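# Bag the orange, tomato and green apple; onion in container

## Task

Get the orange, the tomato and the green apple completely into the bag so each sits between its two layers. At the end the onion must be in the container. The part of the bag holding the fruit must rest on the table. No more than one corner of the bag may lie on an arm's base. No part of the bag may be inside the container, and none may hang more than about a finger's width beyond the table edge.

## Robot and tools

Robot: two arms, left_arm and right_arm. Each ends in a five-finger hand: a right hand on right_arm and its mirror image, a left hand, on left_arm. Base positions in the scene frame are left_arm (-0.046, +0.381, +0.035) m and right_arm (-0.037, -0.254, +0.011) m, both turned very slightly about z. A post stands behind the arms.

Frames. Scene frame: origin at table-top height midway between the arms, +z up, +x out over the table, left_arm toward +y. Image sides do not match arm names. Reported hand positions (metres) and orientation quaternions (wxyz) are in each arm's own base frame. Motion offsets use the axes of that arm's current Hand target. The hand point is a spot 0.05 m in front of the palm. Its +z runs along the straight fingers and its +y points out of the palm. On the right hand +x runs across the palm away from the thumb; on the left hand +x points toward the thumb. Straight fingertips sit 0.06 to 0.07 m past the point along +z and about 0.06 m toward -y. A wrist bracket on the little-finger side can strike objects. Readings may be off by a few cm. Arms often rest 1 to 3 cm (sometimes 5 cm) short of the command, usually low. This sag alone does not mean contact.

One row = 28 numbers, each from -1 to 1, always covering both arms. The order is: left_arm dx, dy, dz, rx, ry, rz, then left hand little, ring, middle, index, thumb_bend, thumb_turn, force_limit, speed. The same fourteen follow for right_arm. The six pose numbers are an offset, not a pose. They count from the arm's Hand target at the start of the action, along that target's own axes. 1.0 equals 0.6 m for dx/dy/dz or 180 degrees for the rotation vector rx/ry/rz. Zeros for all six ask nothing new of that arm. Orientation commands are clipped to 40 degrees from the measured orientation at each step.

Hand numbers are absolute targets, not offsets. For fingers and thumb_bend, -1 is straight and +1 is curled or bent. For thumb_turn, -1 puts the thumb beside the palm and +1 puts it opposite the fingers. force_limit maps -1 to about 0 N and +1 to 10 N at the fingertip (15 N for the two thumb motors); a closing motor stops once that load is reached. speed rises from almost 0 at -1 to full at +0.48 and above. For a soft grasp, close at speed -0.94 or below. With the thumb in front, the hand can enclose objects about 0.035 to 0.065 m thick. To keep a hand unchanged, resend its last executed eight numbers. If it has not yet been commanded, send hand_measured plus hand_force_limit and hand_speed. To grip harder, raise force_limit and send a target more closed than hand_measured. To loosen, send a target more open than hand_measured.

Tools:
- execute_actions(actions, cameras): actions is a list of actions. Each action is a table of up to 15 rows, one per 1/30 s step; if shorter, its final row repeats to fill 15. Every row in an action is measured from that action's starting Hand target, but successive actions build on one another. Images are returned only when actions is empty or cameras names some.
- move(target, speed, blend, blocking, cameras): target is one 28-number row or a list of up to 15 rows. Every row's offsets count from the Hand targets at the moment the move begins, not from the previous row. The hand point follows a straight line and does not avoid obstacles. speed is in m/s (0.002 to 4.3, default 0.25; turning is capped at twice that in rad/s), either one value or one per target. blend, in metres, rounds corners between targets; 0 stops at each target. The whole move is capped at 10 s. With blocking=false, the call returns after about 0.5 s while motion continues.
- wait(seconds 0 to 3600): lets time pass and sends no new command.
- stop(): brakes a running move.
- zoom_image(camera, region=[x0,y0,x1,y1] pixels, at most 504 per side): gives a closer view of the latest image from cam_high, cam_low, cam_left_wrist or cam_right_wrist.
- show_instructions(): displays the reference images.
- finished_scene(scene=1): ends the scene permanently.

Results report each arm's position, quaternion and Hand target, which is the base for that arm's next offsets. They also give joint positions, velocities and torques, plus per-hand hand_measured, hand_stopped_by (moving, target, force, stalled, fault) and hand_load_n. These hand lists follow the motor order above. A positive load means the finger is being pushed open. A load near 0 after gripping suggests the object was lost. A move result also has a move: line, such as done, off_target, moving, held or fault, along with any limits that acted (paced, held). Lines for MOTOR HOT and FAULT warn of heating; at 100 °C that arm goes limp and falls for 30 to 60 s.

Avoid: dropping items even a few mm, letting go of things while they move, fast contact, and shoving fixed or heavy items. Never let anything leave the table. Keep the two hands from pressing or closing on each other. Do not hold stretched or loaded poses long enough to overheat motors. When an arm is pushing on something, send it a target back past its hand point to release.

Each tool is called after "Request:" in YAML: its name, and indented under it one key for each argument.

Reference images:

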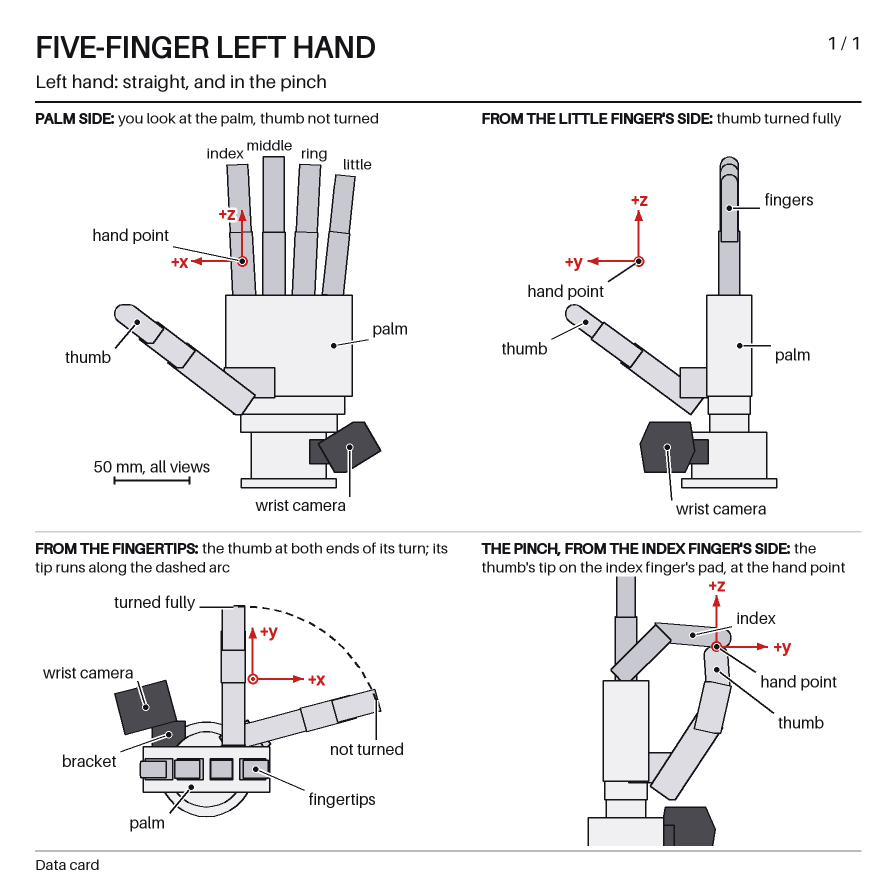

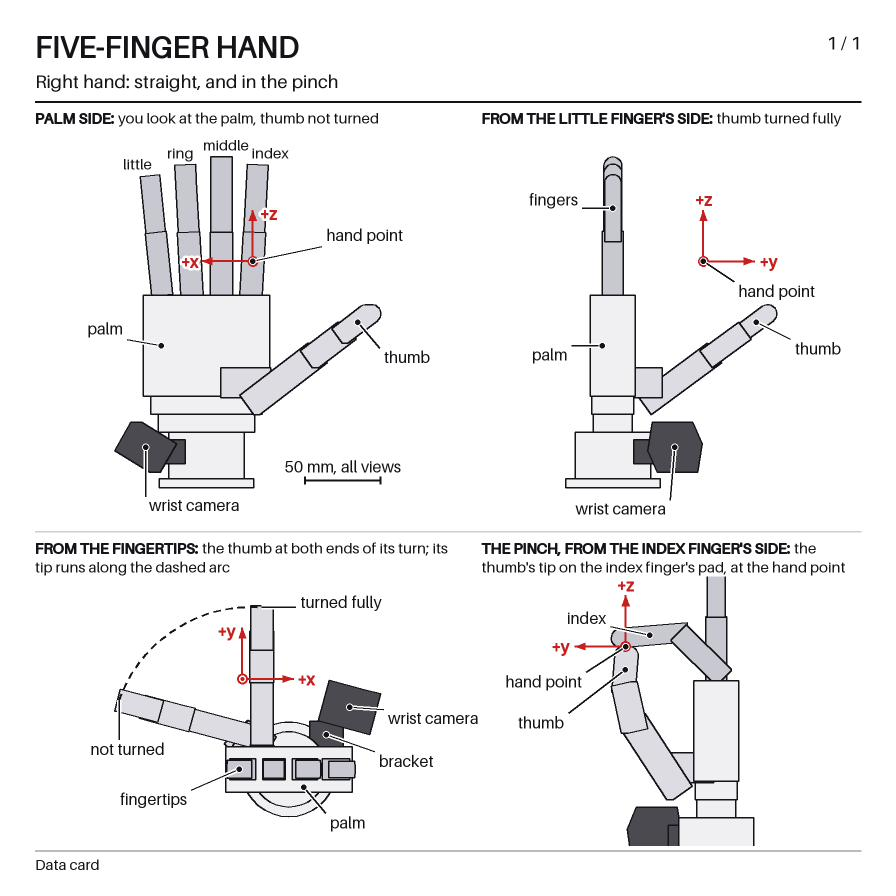

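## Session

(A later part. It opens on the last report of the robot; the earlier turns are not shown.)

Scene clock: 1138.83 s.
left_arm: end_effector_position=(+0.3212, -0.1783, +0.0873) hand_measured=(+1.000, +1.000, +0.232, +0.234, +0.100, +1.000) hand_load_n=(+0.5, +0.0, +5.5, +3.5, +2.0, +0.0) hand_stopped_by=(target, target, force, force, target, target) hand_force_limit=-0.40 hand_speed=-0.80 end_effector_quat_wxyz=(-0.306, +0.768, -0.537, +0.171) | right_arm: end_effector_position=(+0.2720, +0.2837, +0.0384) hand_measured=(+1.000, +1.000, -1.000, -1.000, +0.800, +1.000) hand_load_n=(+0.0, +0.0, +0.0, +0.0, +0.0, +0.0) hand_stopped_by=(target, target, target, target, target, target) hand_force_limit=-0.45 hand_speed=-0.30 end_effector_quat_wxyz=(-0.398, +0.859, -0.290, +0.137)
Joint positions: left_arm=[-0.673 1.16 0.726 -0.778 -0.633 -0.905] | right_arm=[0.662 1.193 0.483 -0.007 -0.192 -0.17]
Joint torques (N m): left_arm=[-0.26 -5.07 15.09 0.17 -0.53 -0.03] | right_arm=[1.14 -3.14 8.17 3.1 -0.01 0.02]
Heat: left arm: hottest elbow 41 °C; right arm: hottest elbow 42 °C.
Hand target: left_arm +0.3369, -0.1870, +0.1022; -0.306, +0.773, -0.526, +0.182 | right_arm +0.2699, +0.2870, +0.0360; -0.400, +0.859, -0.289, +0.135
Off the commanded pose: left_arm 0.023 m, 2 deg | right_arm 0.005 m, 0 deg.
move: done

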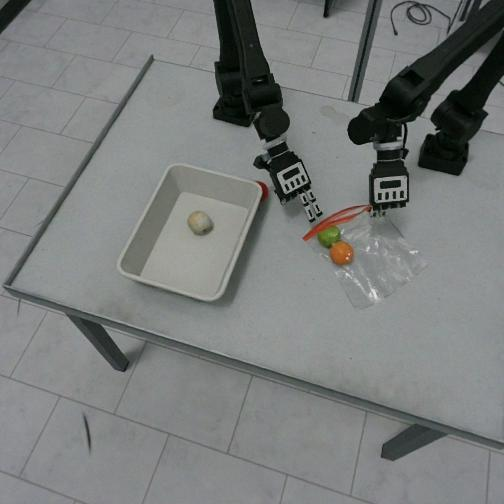

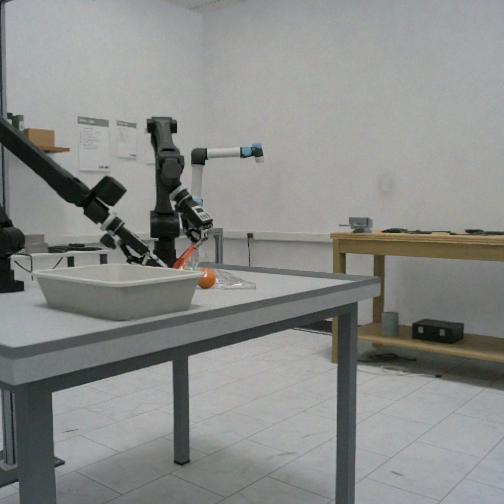

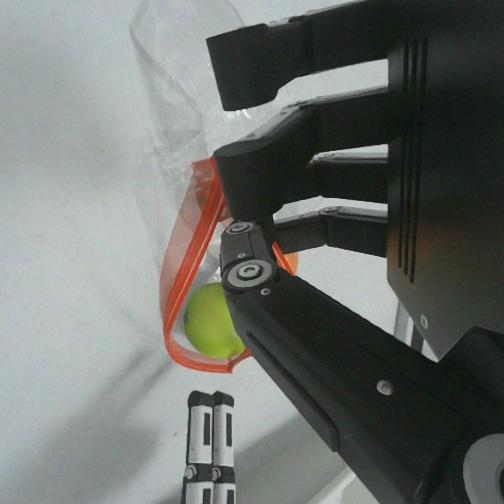

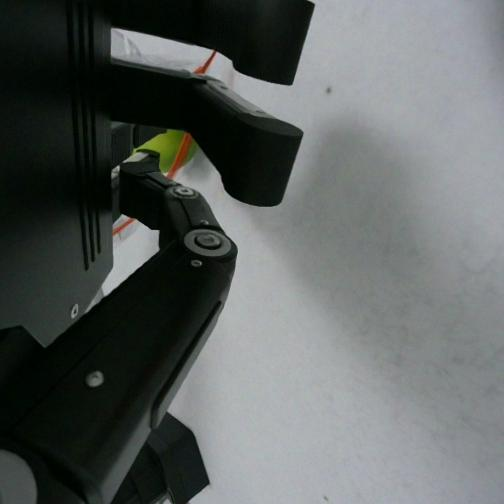

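Request:
move:
  target:
    - [0,0,0,0,0,0,1,1,0.25,0.25,0.1,1,-0.4,-0.8,-0.1307,-0.0352,-0.0812,0,0.0851,0.0714,1,1,-1,-1,0.8,1,-0.45,-0.3]
  speed: 0.1
  cameras: ["all"]

Request:
zoom_image:
  camera: "cam_high"
  region: [270, 150, 400, 280]

Scene clock: 1144.60 s.
left_arm: end_effector_position=(+0.3212, -0.1783, +0.0873) hand_measured=(+1.000, +1.000, +0.232, +0.234, +0.100, +1.000) hand_load_n=(+0.0, +0.0, +5.5, +4.0, +2.0, +0.0) hand_stopped_by=(target, target, force, force, target, target) hand_force_limit=-0.40 hand_speed=-0.80 end_effector_quat_wxyz=(-0.306, +0.768, -0.537, +0.171) | right_arm: end_effector_position=(+0.1895, +0.3031, +0.0658) hand_measured=(+1.000, +1.000, -1.000, -1.000, +0.800, +1.000) hand_load_n=(+0.0, +0.0, +0.0, +0.0, +0.0, +0.0) hand_stopped_by=(target, target, target, target, target, target) hand_force_limit=-0.45 hand_speed=-0.30 end_effector_quat_wxyz=(-0.356, +0.803, -0.433, +0.204)
Joint positions: left_arm=[-0.673 1.16 0.726 -0.778 -0.633 -0.905] | right_arm=[1.094 0.983 0.463 -0.282 0.394 0.351]
Joint torques (N m): left_arm=[-0.26 -5.07 15.08 0.16 -0.54 -0.02] | right_arm=[0.91 -2.43 12.52 1.78 0.3 0.01]
Heat: left arm: hottest elbow 42 °C; right arm: hottest elbow 42 °C.
Hand target: left_arm +0.3369, -0.1869, +0.1021; -0.306, +0.773, -0.526, +0.182 | right_arm +0.1931, +0.3155, +0.0834; -0.371, +0.796, -0.434, +0.202
Off the commanded pose: left_arm 0.023 m, 2 deg | right_arm 0.022 m, 2 deg.
move: off_target (right_arm)

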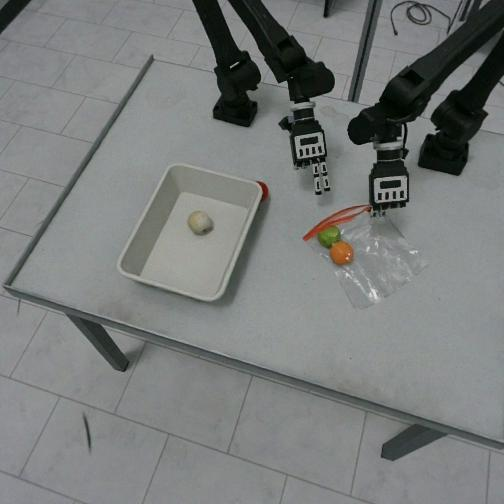

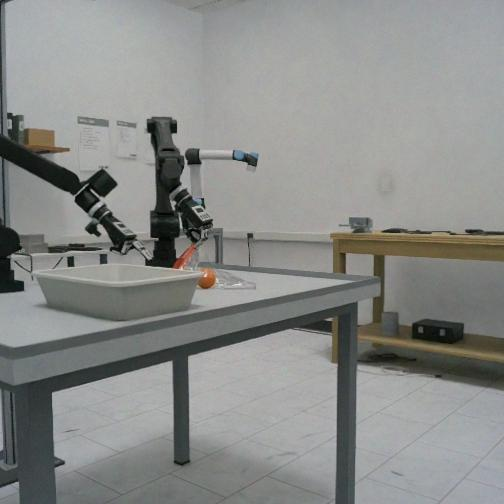

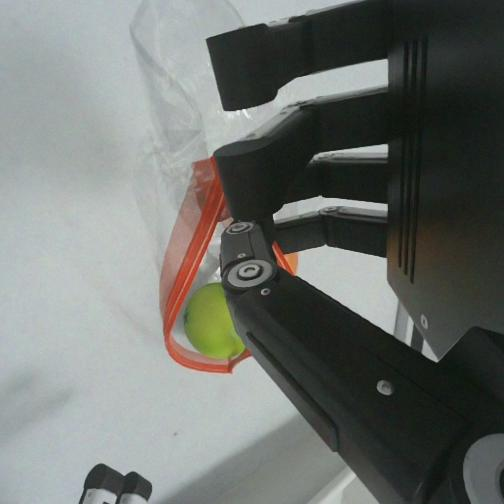

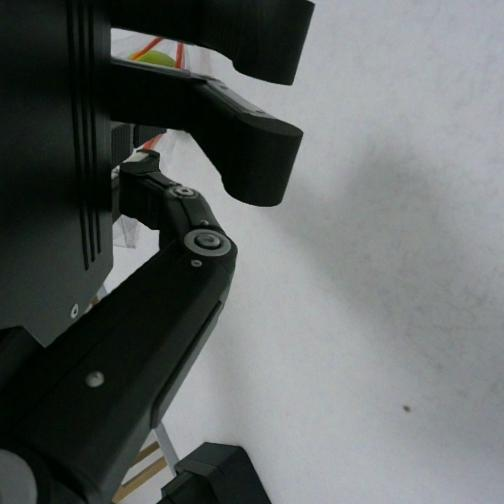

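Scaled by 3.877.

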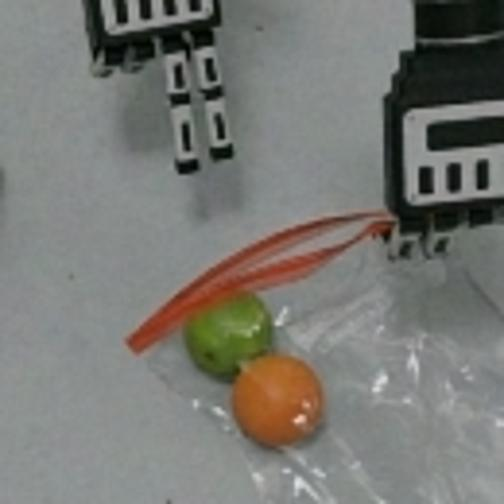

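Request:
move:
  target:
    - [0,0,0,0,0,0,1,1,0.25,0.25,0.1,1,-0.4,-0.8,0.008,-0.0242,0.0675,0,0,0,1,1,-1,-1,0.8,1,-0.45,-0.3]
  speed: 0.08
  cameras: ["all"]

Request:
zoom_image:
  camera: "cam_high"
  region: [270, 150, 400, 280]

Request:
zoom_image:
  camera: "cam_left_wrist"
  region: [60, 180, 360, 480]

Scene clock: 1147.47 s.
left_arm: end_effector_position=(+0.3212, -0.1783, +0.0873) hand_measured=(+1.000, +1.000, +0.232, +0.234, +0.100, +1.000) hand_load_n=(+0.0, +0.0, +5.5, +3.5, +2.0, -0.5) hand_stopped_by=(target, target, force, force, target, target) hand_force_limit=-0.40 hand_speed=-0.80 end_effector_quat_wxyz=(-0.306, +0.768, -0.537, +0.171) | right_arm: end_effector_position=(+0.2169, +0.3187, +0.0533) hand_measured=(+1.000, +1.000, -1.000, -1.000, +0.800, +1.000) hand_load_n=(+0.0, +0.0, +0.0, +0.0, +0.0, +0.0) hand_stopped_by=(target, target, target, target, target, target) hand_force_limit=-0.45 hand_speed=-0.30 end_effector_quat_wxyz=(-0.353, +0.804, -0.435, +0.200)
Joint positions: left_arm=[-0.673 1.16 0.726 -0.778 -0.633 -0.905] | right_arm=[1.026 1.109 0.5 -0.182 0.339 0.306]
Joint torques (N m): left_arm=[-0.26 -5.01 15.09 0.18 -0.54 -0.03] | right_arm=[-0.38 -2.37 12.36 2.97 0.09 -0.12]
Heat: left arm: hottest elbow 42 °C; right arm: hottest elbow 42 °C.
Hand target: left_arm +0.3369, -0.1869, +0.1021; -0.306, +0.773, -0.526, +0.182 | right_arm +0.2296, +0.3333, +0.0685; -0.371, +0.796, -0.434, +0.202
Off the commanded pose: left_arm 0.023 m, 2 deg | right_arm 0.025 m, 2 deg.
move: off_target (right_arm)

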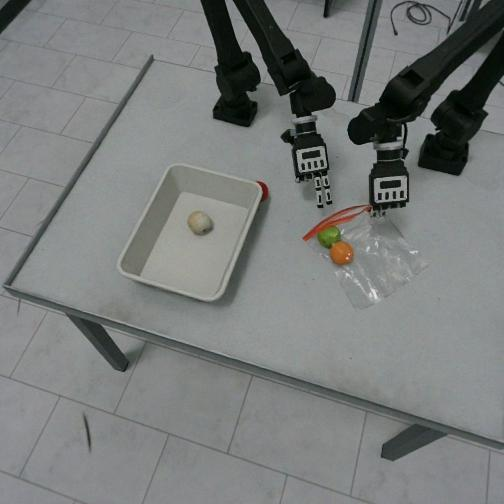

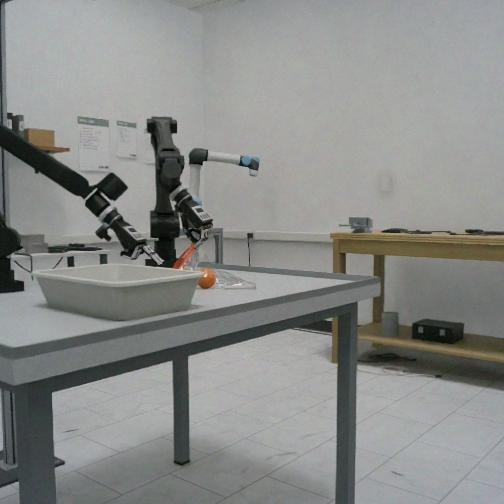

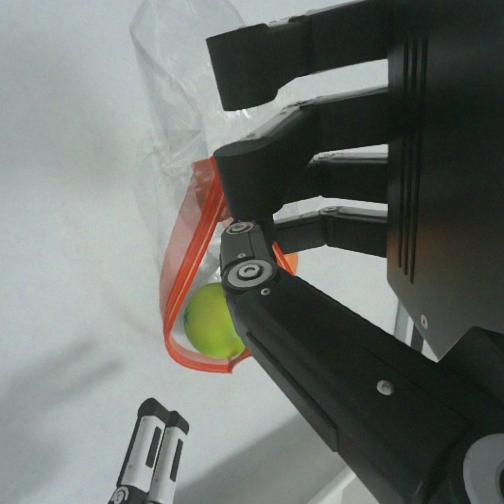

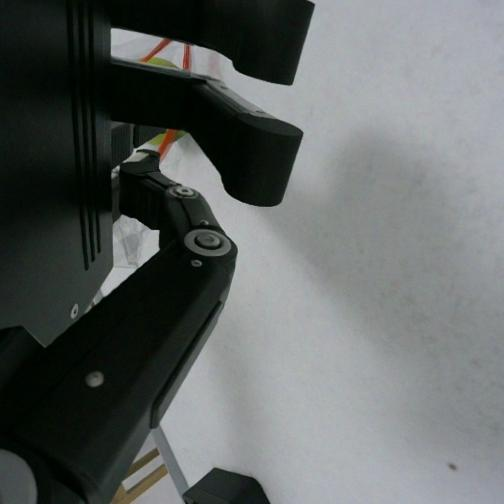

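Scaled by 3.877.

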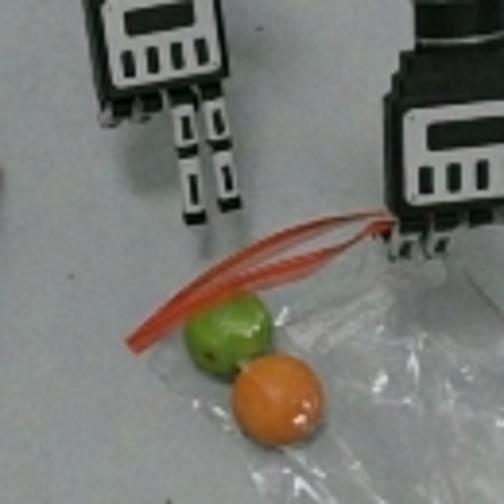

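Scaled by 1.680.

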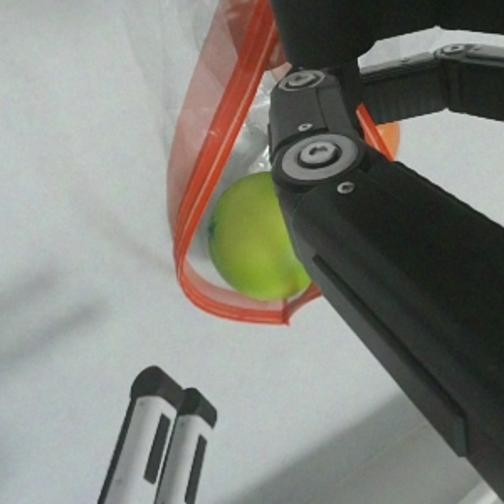

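Request:
move:
  target:
    - [0,0,0,0,0,0,1,1,0.25,0.25,0.1,1,-0.4,-0.8,-0.0005,-0.0188,0.0018,0,0,0,1,1,-1,-1,0.8,1,-0.45,-0.3]
    - [0,0,0,0,0,0,1,1,0.25,0.25,0.1,1,-0.4,-0.8,0.003,-0.0092,0.0653,0,0,0,1,1,-1,-1,0.8,1,-0.45,-0.3]
  speed: 0.05
  blend: [0.005, 0]
  cameras: ["all"]

Request:
zoom_image:
  camera: "cam_high"
  region: [270, 150, 400, 280]

Request:
zoom_image:
  camera: "cam_left_wrist"
  region: [60, 180, 360, 480]

Scene clock: 1150.53 s.
left_arm: end_effector_position=(+0.3212, -0.1783, +0.0873) hand_measured=(+1.000, +1.000, +0.232, +0.234, +0.100, +1.000) hand_load_n=(+0.0, +0.0, +5.5, +3.5, +1.5, +0.0) hand_stopped_by=(target, target, force, force, target, target) hand_force_limit=-0.40 hand_speed=-0.80 end_effector_quat_wxyz=(-0.306, +0.768, -0.537, +0.171) | right_arm: end_effector_position=(+0.2449, +0.3362, +0.0348) hand_measured=(+1.000, +1.000, -1.000, -1.000, +0.800, +1.000) hand_load_n=(+0.0, +0.0, +0.0, +0.0, +0.0, +0.0) hand_stopped_by=(target, target, target, target, target, target) hand_force_limit=-0.45 hand_speed=-0.30 end_effector_quat_wxyz=(-0.355, +0.803, -0.435, +0.199)
Joint positions: left_arm=[-0.673 1.16 0.726 -0.778 -0.633 -0.905] | right_arm=[0.976 1.249 0.537 -0.065 0.303 0.27]
Joint torques (N m): left_arm=[-0.21 -5.01 15.08 0.17 -0.53 -0.03] | right_arm=[-0.44 -3.49 11.67 2.97 0.06 -0.13]
Heat: left arm: hottest elbow 42 °C; right arm: hottest elbow 43 °C.
Hand target: left_arm +0.3369, -0.1870, +0.1021; -0.306, +0.773, -0.526, +0.182 | right_arm +0.2589, +0.3499, +0.0475; -0.371, +0.796, -0.434, +0.202
Off the commanded pose: left_arm 0.023 m, 2 deg | right_arm 0.023 m, 2 deg.
move: off_target (right_arm)

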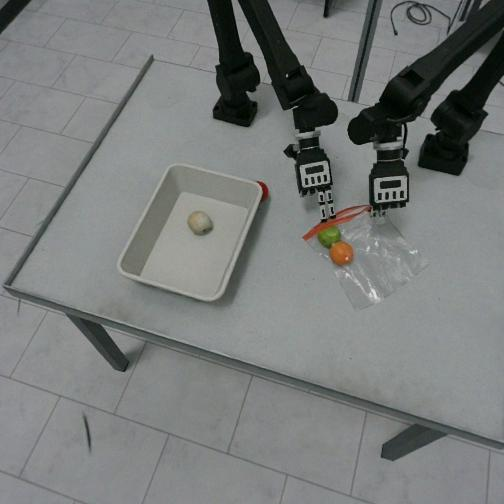

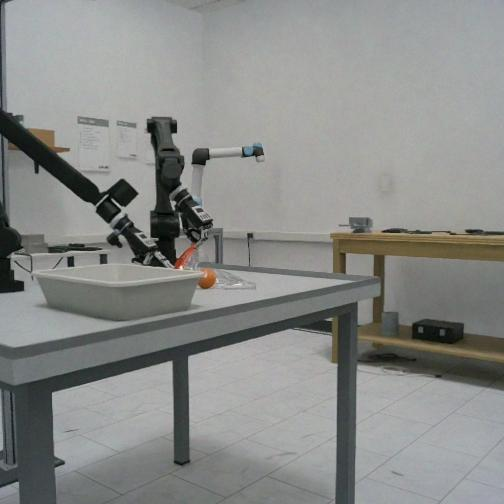

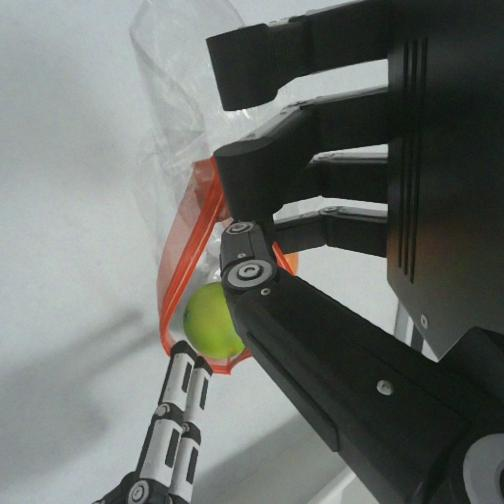

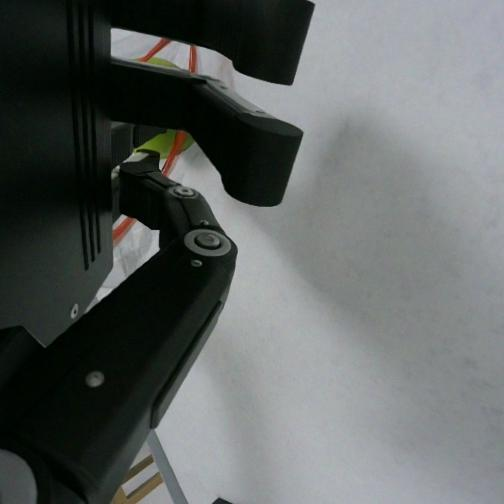

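Scaled by 3.877.

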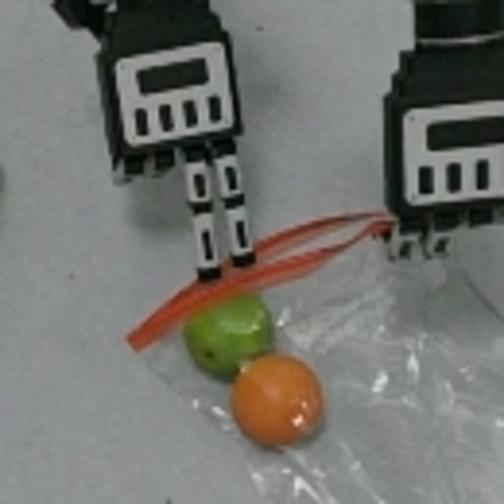

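Scaled by 1.680.

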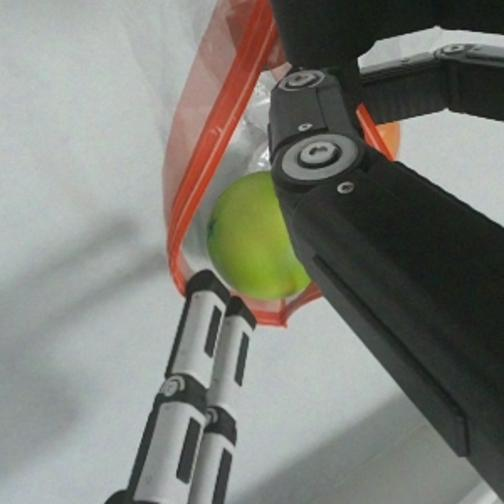

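Request:
move:
  target:
    - [0,0,0,0,0,0,1,1,0.25,0.25,0.1,1,-0.4,-0.8,0.0065,-0.0493,0.0692,0,0,0,1,1,-1,-1,0.8,1,-0.45,-0.3]
  speed: 0.03
  cameras: ["all"]

Request:
zoom_image:
  camera: "cam_high"
  region: [270, 150, 400, 280]

Request:
zoom_image:
  camera: "cam_left_wrist"
  region: [60, 180, 360, 480]

Scene clock: 1155.20 s.
left_arm: end_effector_position=(+0.3212, -0.1783, +0.0873) hand_measured=(+1.000, +1.000, +0.232, +0.234, +0.100, +1.000) hand_load_n=(+0.0, +0.0, +5.5, +4.0, +1.5, +0.0) hand_stopped_by=(target, target, force, force, target, target) hand_force_limit=-0.40 hand_speed=-0.80 end_effector_quat_wxyz=(-0.306, +0.768, -0.536, +0.171) | right_arm: end_effector_position=(+0.2892, +0.3629, +0.0346) hand_measured=(+1.000, +1.000, -1.000, -1.000, +0.800, +1.000) hand_load_n=(+0.0, +0.0, +0.0, +0.0, +0.0, +0.0) hand_stopped_by=(target, target, target, target, target, target) hand_force_limit=-0.45 hand_speed=-0.30 end_effector_quat_wxyz=(-0.359, +0.802, -0.435, +0.198)
Joint positions: left_arm=[-0.673 1.16 0.726 -0.778 -0.633 -0.905] | right_arm=[0.914 1.381 0.648 -0.024 0.255 0.227]
Joint torques (N m): left_arm=[-0.32 -5.13 15.09 0.16 -0.53 -0.02] | right_arm=[-0.5 -4.78 11.43 3 0.04 -0.12]
Heat: left arm: hottest elbow 43 °C; right arm: hottest elbow 43 °C.
Hand target: left_arm +0.3369, -0.1869, +0.1022; -0.306, +0.773, -0.526, +0.182 | right_arm +0.3036, +0.3743, +0.0436; -0.371, +0.796, -0.434, +0.202
Off the commanded pose: left_arm 0.023 m, 2 deg | right_arm 0.020 m, 2 deg.
move: off_target (right_arm)

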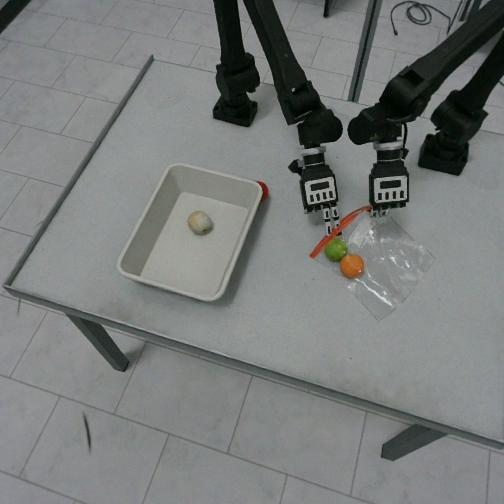

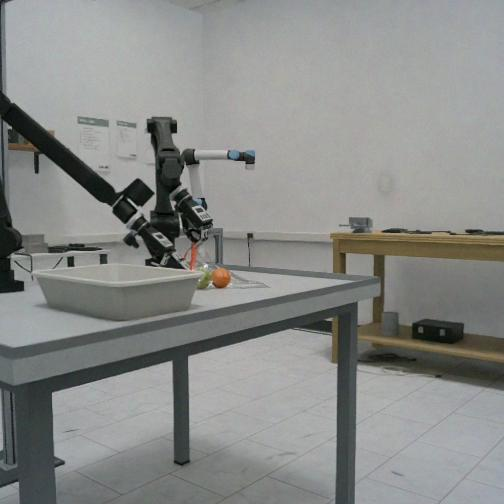

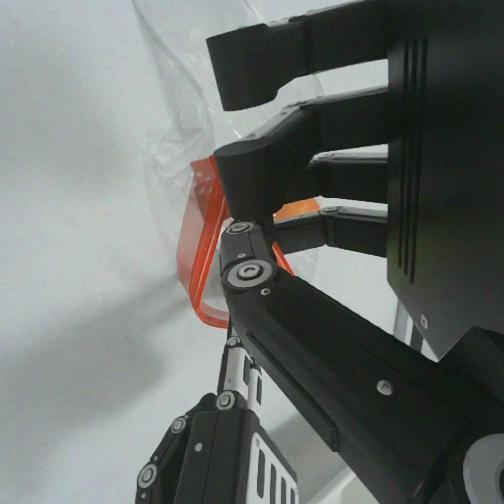

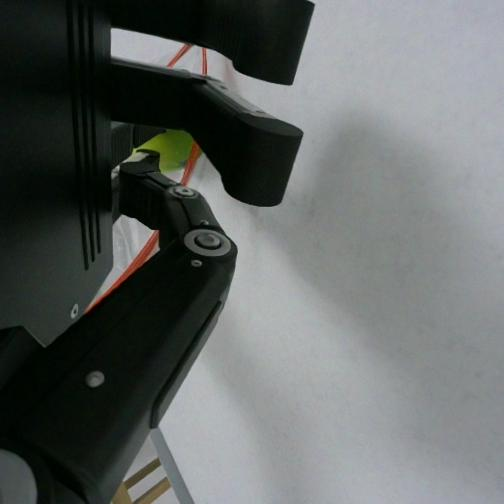

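Scaled by 3.877.

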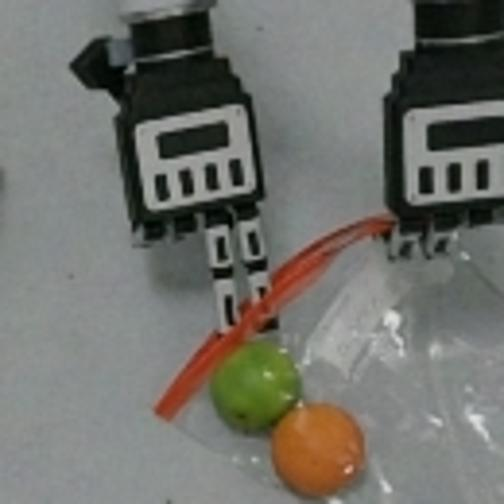

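Scaled by 1.680.

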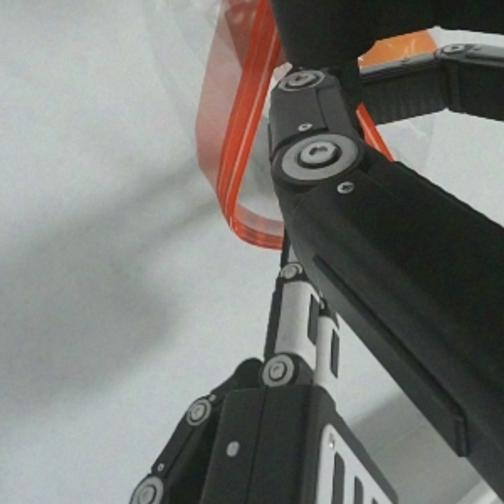

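Request:
move:
  target:
    - [0,0,0,0,0,0,1,1,0.25,0.25,0.1,1,-0.4,-0.8,-0.0065,0.0392,-0.0777,0,0,0,1,1,-1,-1,0.8,1,-0.45,-0.3]
    - [0,0,0,0,0,0,1,1,0.25,0.25,0.1,1,-0.4,-0.8,-0.015,0.0358,-0.1773,0,0,0,1,1,-1,-1,0.8,1,-0.45,-0.3]
  speed: 0.05
  blend: [0.01, 0]
  cameras: ["all"]

Request:
zoom_image:
  camera: "cam_high"
  region: [280, 180, 440, 340]

Request:
zoom_image:
  camera: "cam_left_wrist"
  region: [60, 180, 360, 480]

Scene clock: 1169.80 s.
left_arm: end_effector_position=(+0.3212, -0.1783, +0.0873) hand_measured=(+1.000, +1.000, +0.232, +0.234, +0.100, +1.000) hand_load_n=(+0.0, +0.0, +5.5, +4.0, +1.5, +0.0) hand_stopped_by=(target, target, force, force, target, target) hand_force_limit=-0.40 hand_speed=-0.80 end_effector_quat_wxyz=(-0.306, +0.768, -0.536, +0.171) | right_arm: end_effector_position=(+0.2239, +0.3322, +0.0987) hand_measured=(+1.000, +1.000, -1.000, -1.000, +0.800, +1.000) hand_load_n=(+0.0, +0.0, +0.0, +0.0, +0.0, +0.0) hand_stopped_by=(target, target, target, target, target, target) hand_force_limit=-0.45 hand_speed=-0.30 end_effector_quat_wxyz=(-0.375, +0.793, -0.434, +0.205)
Joint positions: left_arm=[-0.673 1.16 0.726 -0.778 -0.633 -0.905] | right_arm=[1.035 1.048 0.575 -0.271 0.353 0.309]
Joint torques (N m): left_arm=[-0.26 -5.01 15.09 0.17 -0.53 -0.02] | right_arm=[1.14 -3.25 9.09 1.87 0.27 0.03]
Heat: left arm: hottest elbow 44 °C; right arm: hottest elbow 43 °C.
Hand target: left_arm +0.3369, -0.1869, +0.1022; -0.306, +0.773, -0.526, +0.182 | right_arm +0.2186, +0.3303, +0.0955; -0.371, +0.796, -0.434, +0.202
Off the commanded pose: left_arm 0.023 m, 2 deg | right_arm 0.006 m, 1 deg.
move: done

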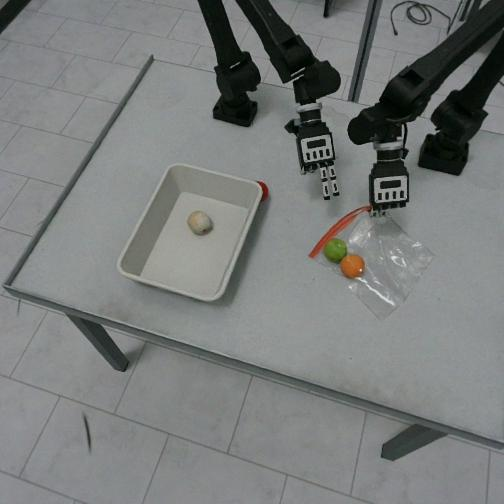

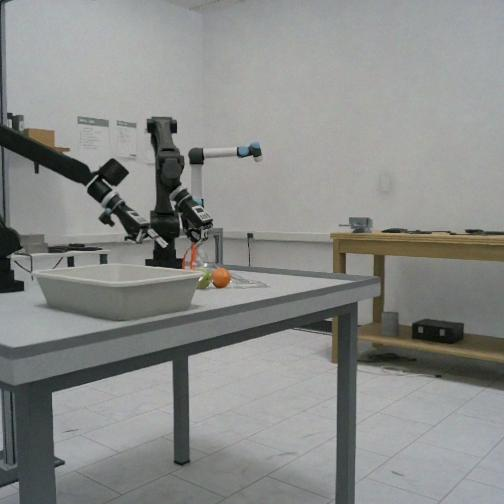

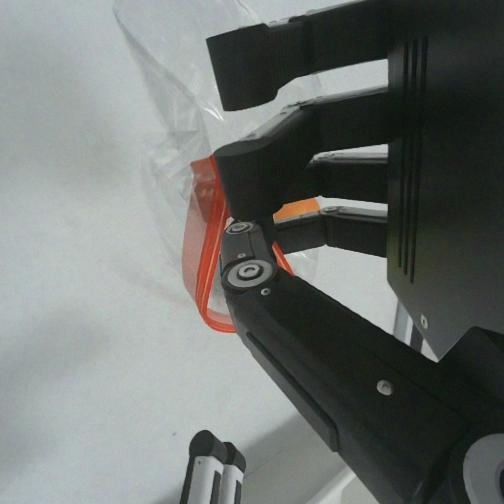

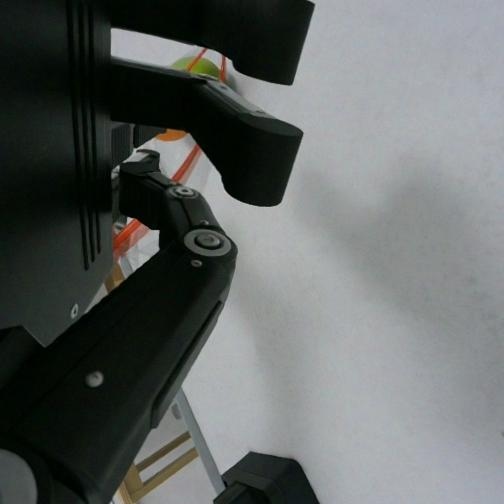

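Scaled by 3.150.

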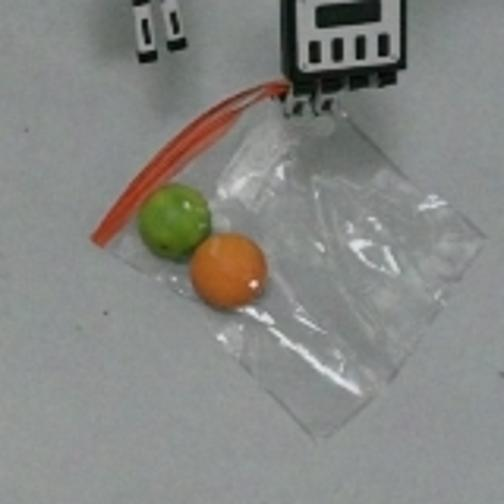

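Scaled by 1.680.

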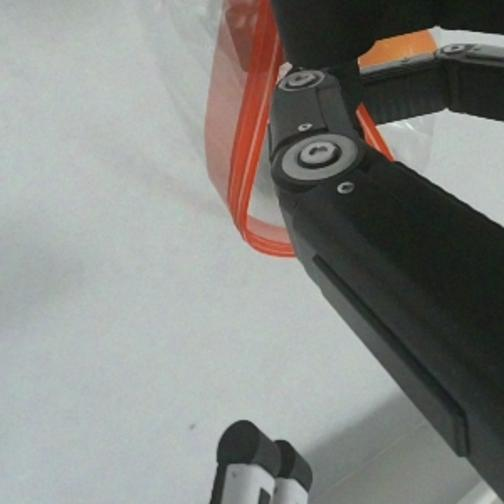

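Request:
move:
  target:
    - [-0.1088,0.065,0.0818,0.0043,0.0739,0.0828,1,1,0.25,0.25,0.1,1,-0.4,-0.8,0,0,0,0,0,0,1,1,-1,-1,0.8,1,-0.45,-0.3]
  speed: 0.06
  cameras: ["all"]

Request:
zoom_image:
  camera: "cam_high"
  region: [280, 180, 440, 340]

Scene clock: 1183.40 s.
left_arm: end_effector_position=(+0.3140, -0.1278, +0.0426) hand_measured=(+1.000, +1.000, +0.232, +0.234, +0.100, +1.000) hand_load_n=(+0.0, +0.0, +5.5, +3.5, +1.5, +0.0) hand_stopped_by=(target, target, force, force, target, target) hand_force_limit=-0.40 hand_speed=-0.80 end_effector_quat_wxyz=(-0.266, +0.669, -0.655, +0.230) | right_arm: end_effector_position=(+0.2239, +0.3322, +0.0987) hand_measured=(+1.000, +1.000, -1.000, -1.000, +0.800, +1.000) hand_load_n=(+0.0, +0.0, +0.0, +0.0, +0.0, +0.0) hand_stopped_by=(target, target, target, target, target, target) hand_force_limit=-0.45 hand_speed=-0.30 end_effector_quat_wxyz=(-0.375, +0.793, -0.434, +0.205)
Joint positions: left_arm=[-0.434 1.032 0.475 -0.365 -0.332 -0.344] | right_arm=[1.035 1.048 0.575 -0.271 0.353 0.309]
Joint torques (N m): left_arm=[0.21 -5.3 9.76 1.65 -0.1 0.17] | right_arm=[1.08 -3.25 9.07 1.88 0.27 0.03]
Heat: left arm: hottest elbow 43 °C; right arm: hottest elbow 42 °C.
Hand target: left_arm +0.3145, -0.1231, +0.0423; -0.269, +0.670, -0.652, +0.233 | right_arm +0.2186, +0.3303, +0.0955; -0.371, +0.796, -0.434, +0.202
Off the commanded pose: left_arm 0.005 m, 1 deg | right_arm 0.006 m, 1 deg.
move: done

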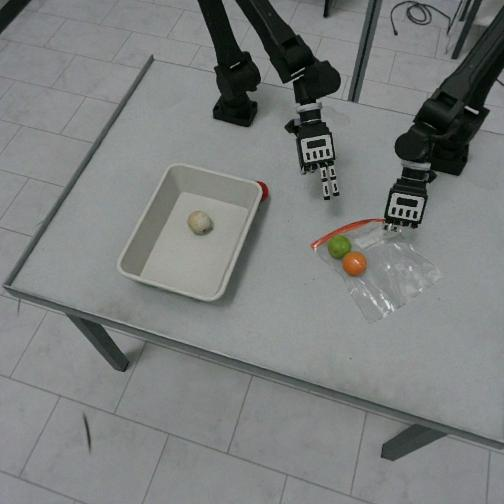

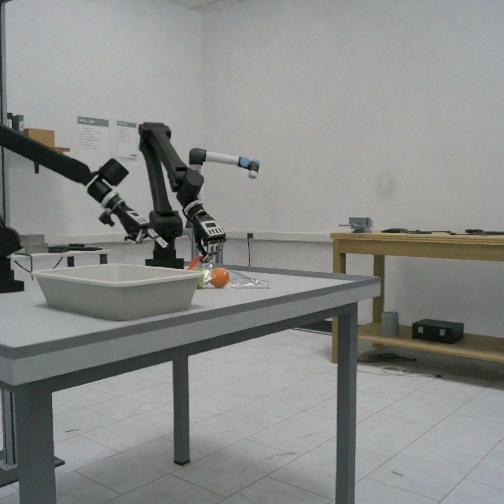

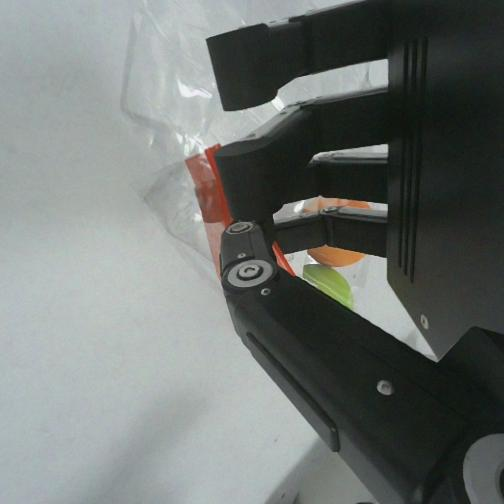

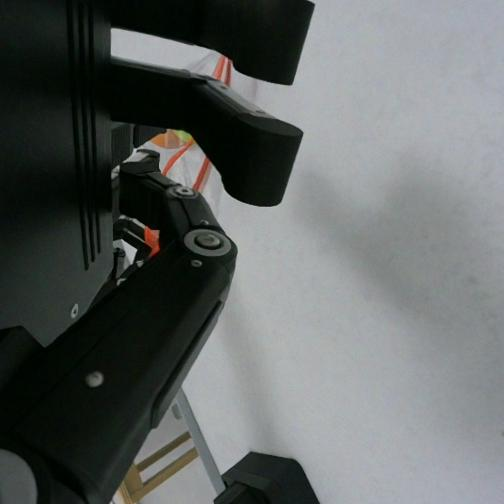

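Scaled by 3.150.

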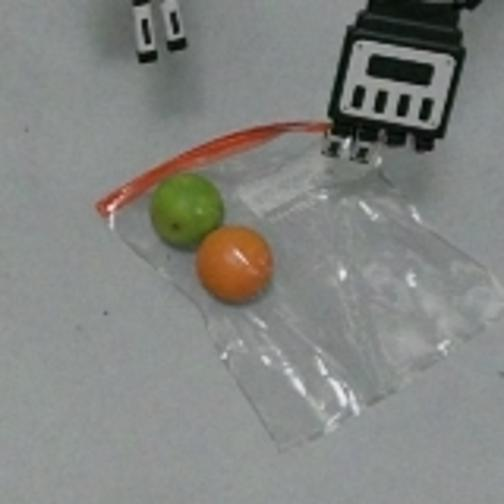

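Request:
move:
  target:
    - [0.0,-0.0478,-0.0533,-0.0043,-0.0739,-0.0828,1,1,0.25,0.25,0.1,1,-0.4,-0.8,0,0,0,0,0,0,1,1,-1,-1,0.8,1,-0.45,-0.3]
  speed: 0.06
  cameras: ["all"]

Request:
zoom_image:
  camera: "cam_high"
  region: [280, 180, 440, 340]

Request:
zoom_image:
  camera: "cam_left_wrist"
  region: [60, 180, 360, 480]

Scene clock: 1189.67 s.
left_arm: end_effector_position=(+0.2993, -0.1108, +0.0642) hand_measured=(+1.000, +1.000, +0.232, +0.234, +0.100, +1.000) hand_load_n=(+0.0, +0.0, +5.5, +3.5, +2.0, +0.0) hand_stopped_by=(target, target, force, force, target, target) hand_force_limit=-0.40 hand_speed=-0.80 end_effector_quat_wxyz=(-0.305, +0.774, -0.531, +0.161) | right_arm: end_effector_position=(+0.2239, +0.3322, +0.0987) hand_measured=(+1.000, +1.000, -1.000, -1.000, +0.800, +1.000) hand_load_n=(+0.0, +0.0, -0.5, +0.0, +0.0, +0.0) hand_stopped_by=(target, target, target, target, target, target) hand_force_limit=-0.45 hand_speed=-0.30 end_effector_quat_wxyz=(-0.375, +0.793, -0.434, +0.205)
Joint positions: left_arm=[-0.518 1.013 0.56 -0.688 -0.577 -0.757] | right_arm=[1.035 1.048 0.575 -0.271 0.353 0.309]
Joint torques (N m): left_arm=[-1.73 -4.07 15.31 0.28 -0.49 -0.01] | right_arm=[1.08 -3.25 9.09 1.88 0.27 0.02]
Heat: left arm: hottest elbow 43 °C; right arm: hottest elbow 42 °C.
Hand target: left_arm +0.3147, -0.1248, +0.0851; -0.306, +0.773, -0.526, +0.183 | right_arm +0.2186, +0.3303, +0.0955; -0.371, +0.796, -0.434, +0.202
Off the commanded pose: left_arm 0.030 m, 3 deg | right_arm 0.006 m, 1 deg.
move: off_target (left_arm)

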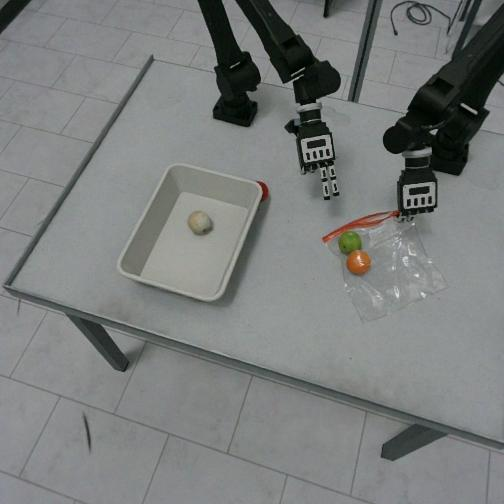

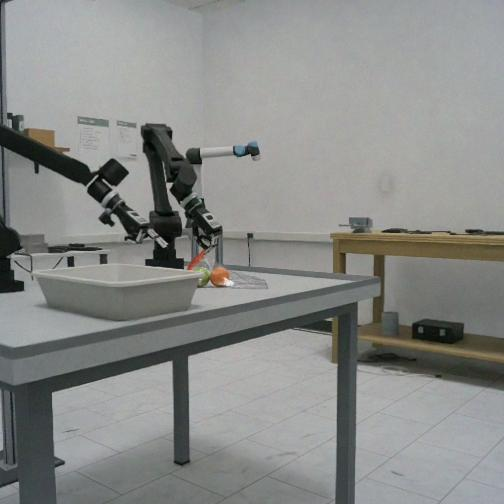

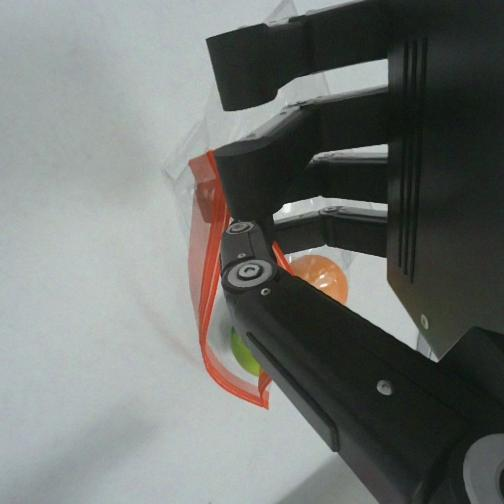

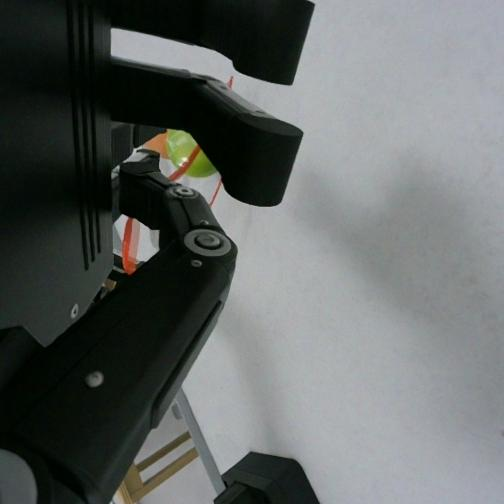

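Scaled by 3.150.

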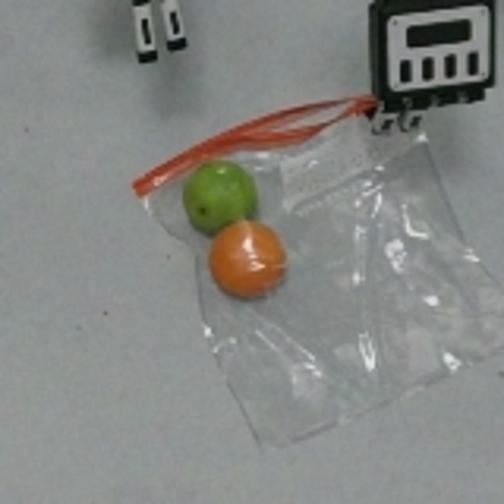

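Scaled by 1.680.

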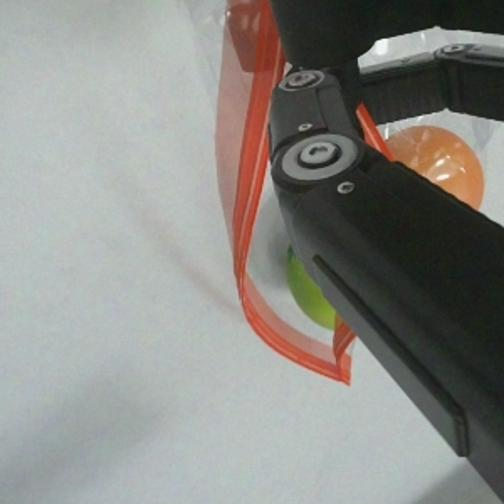

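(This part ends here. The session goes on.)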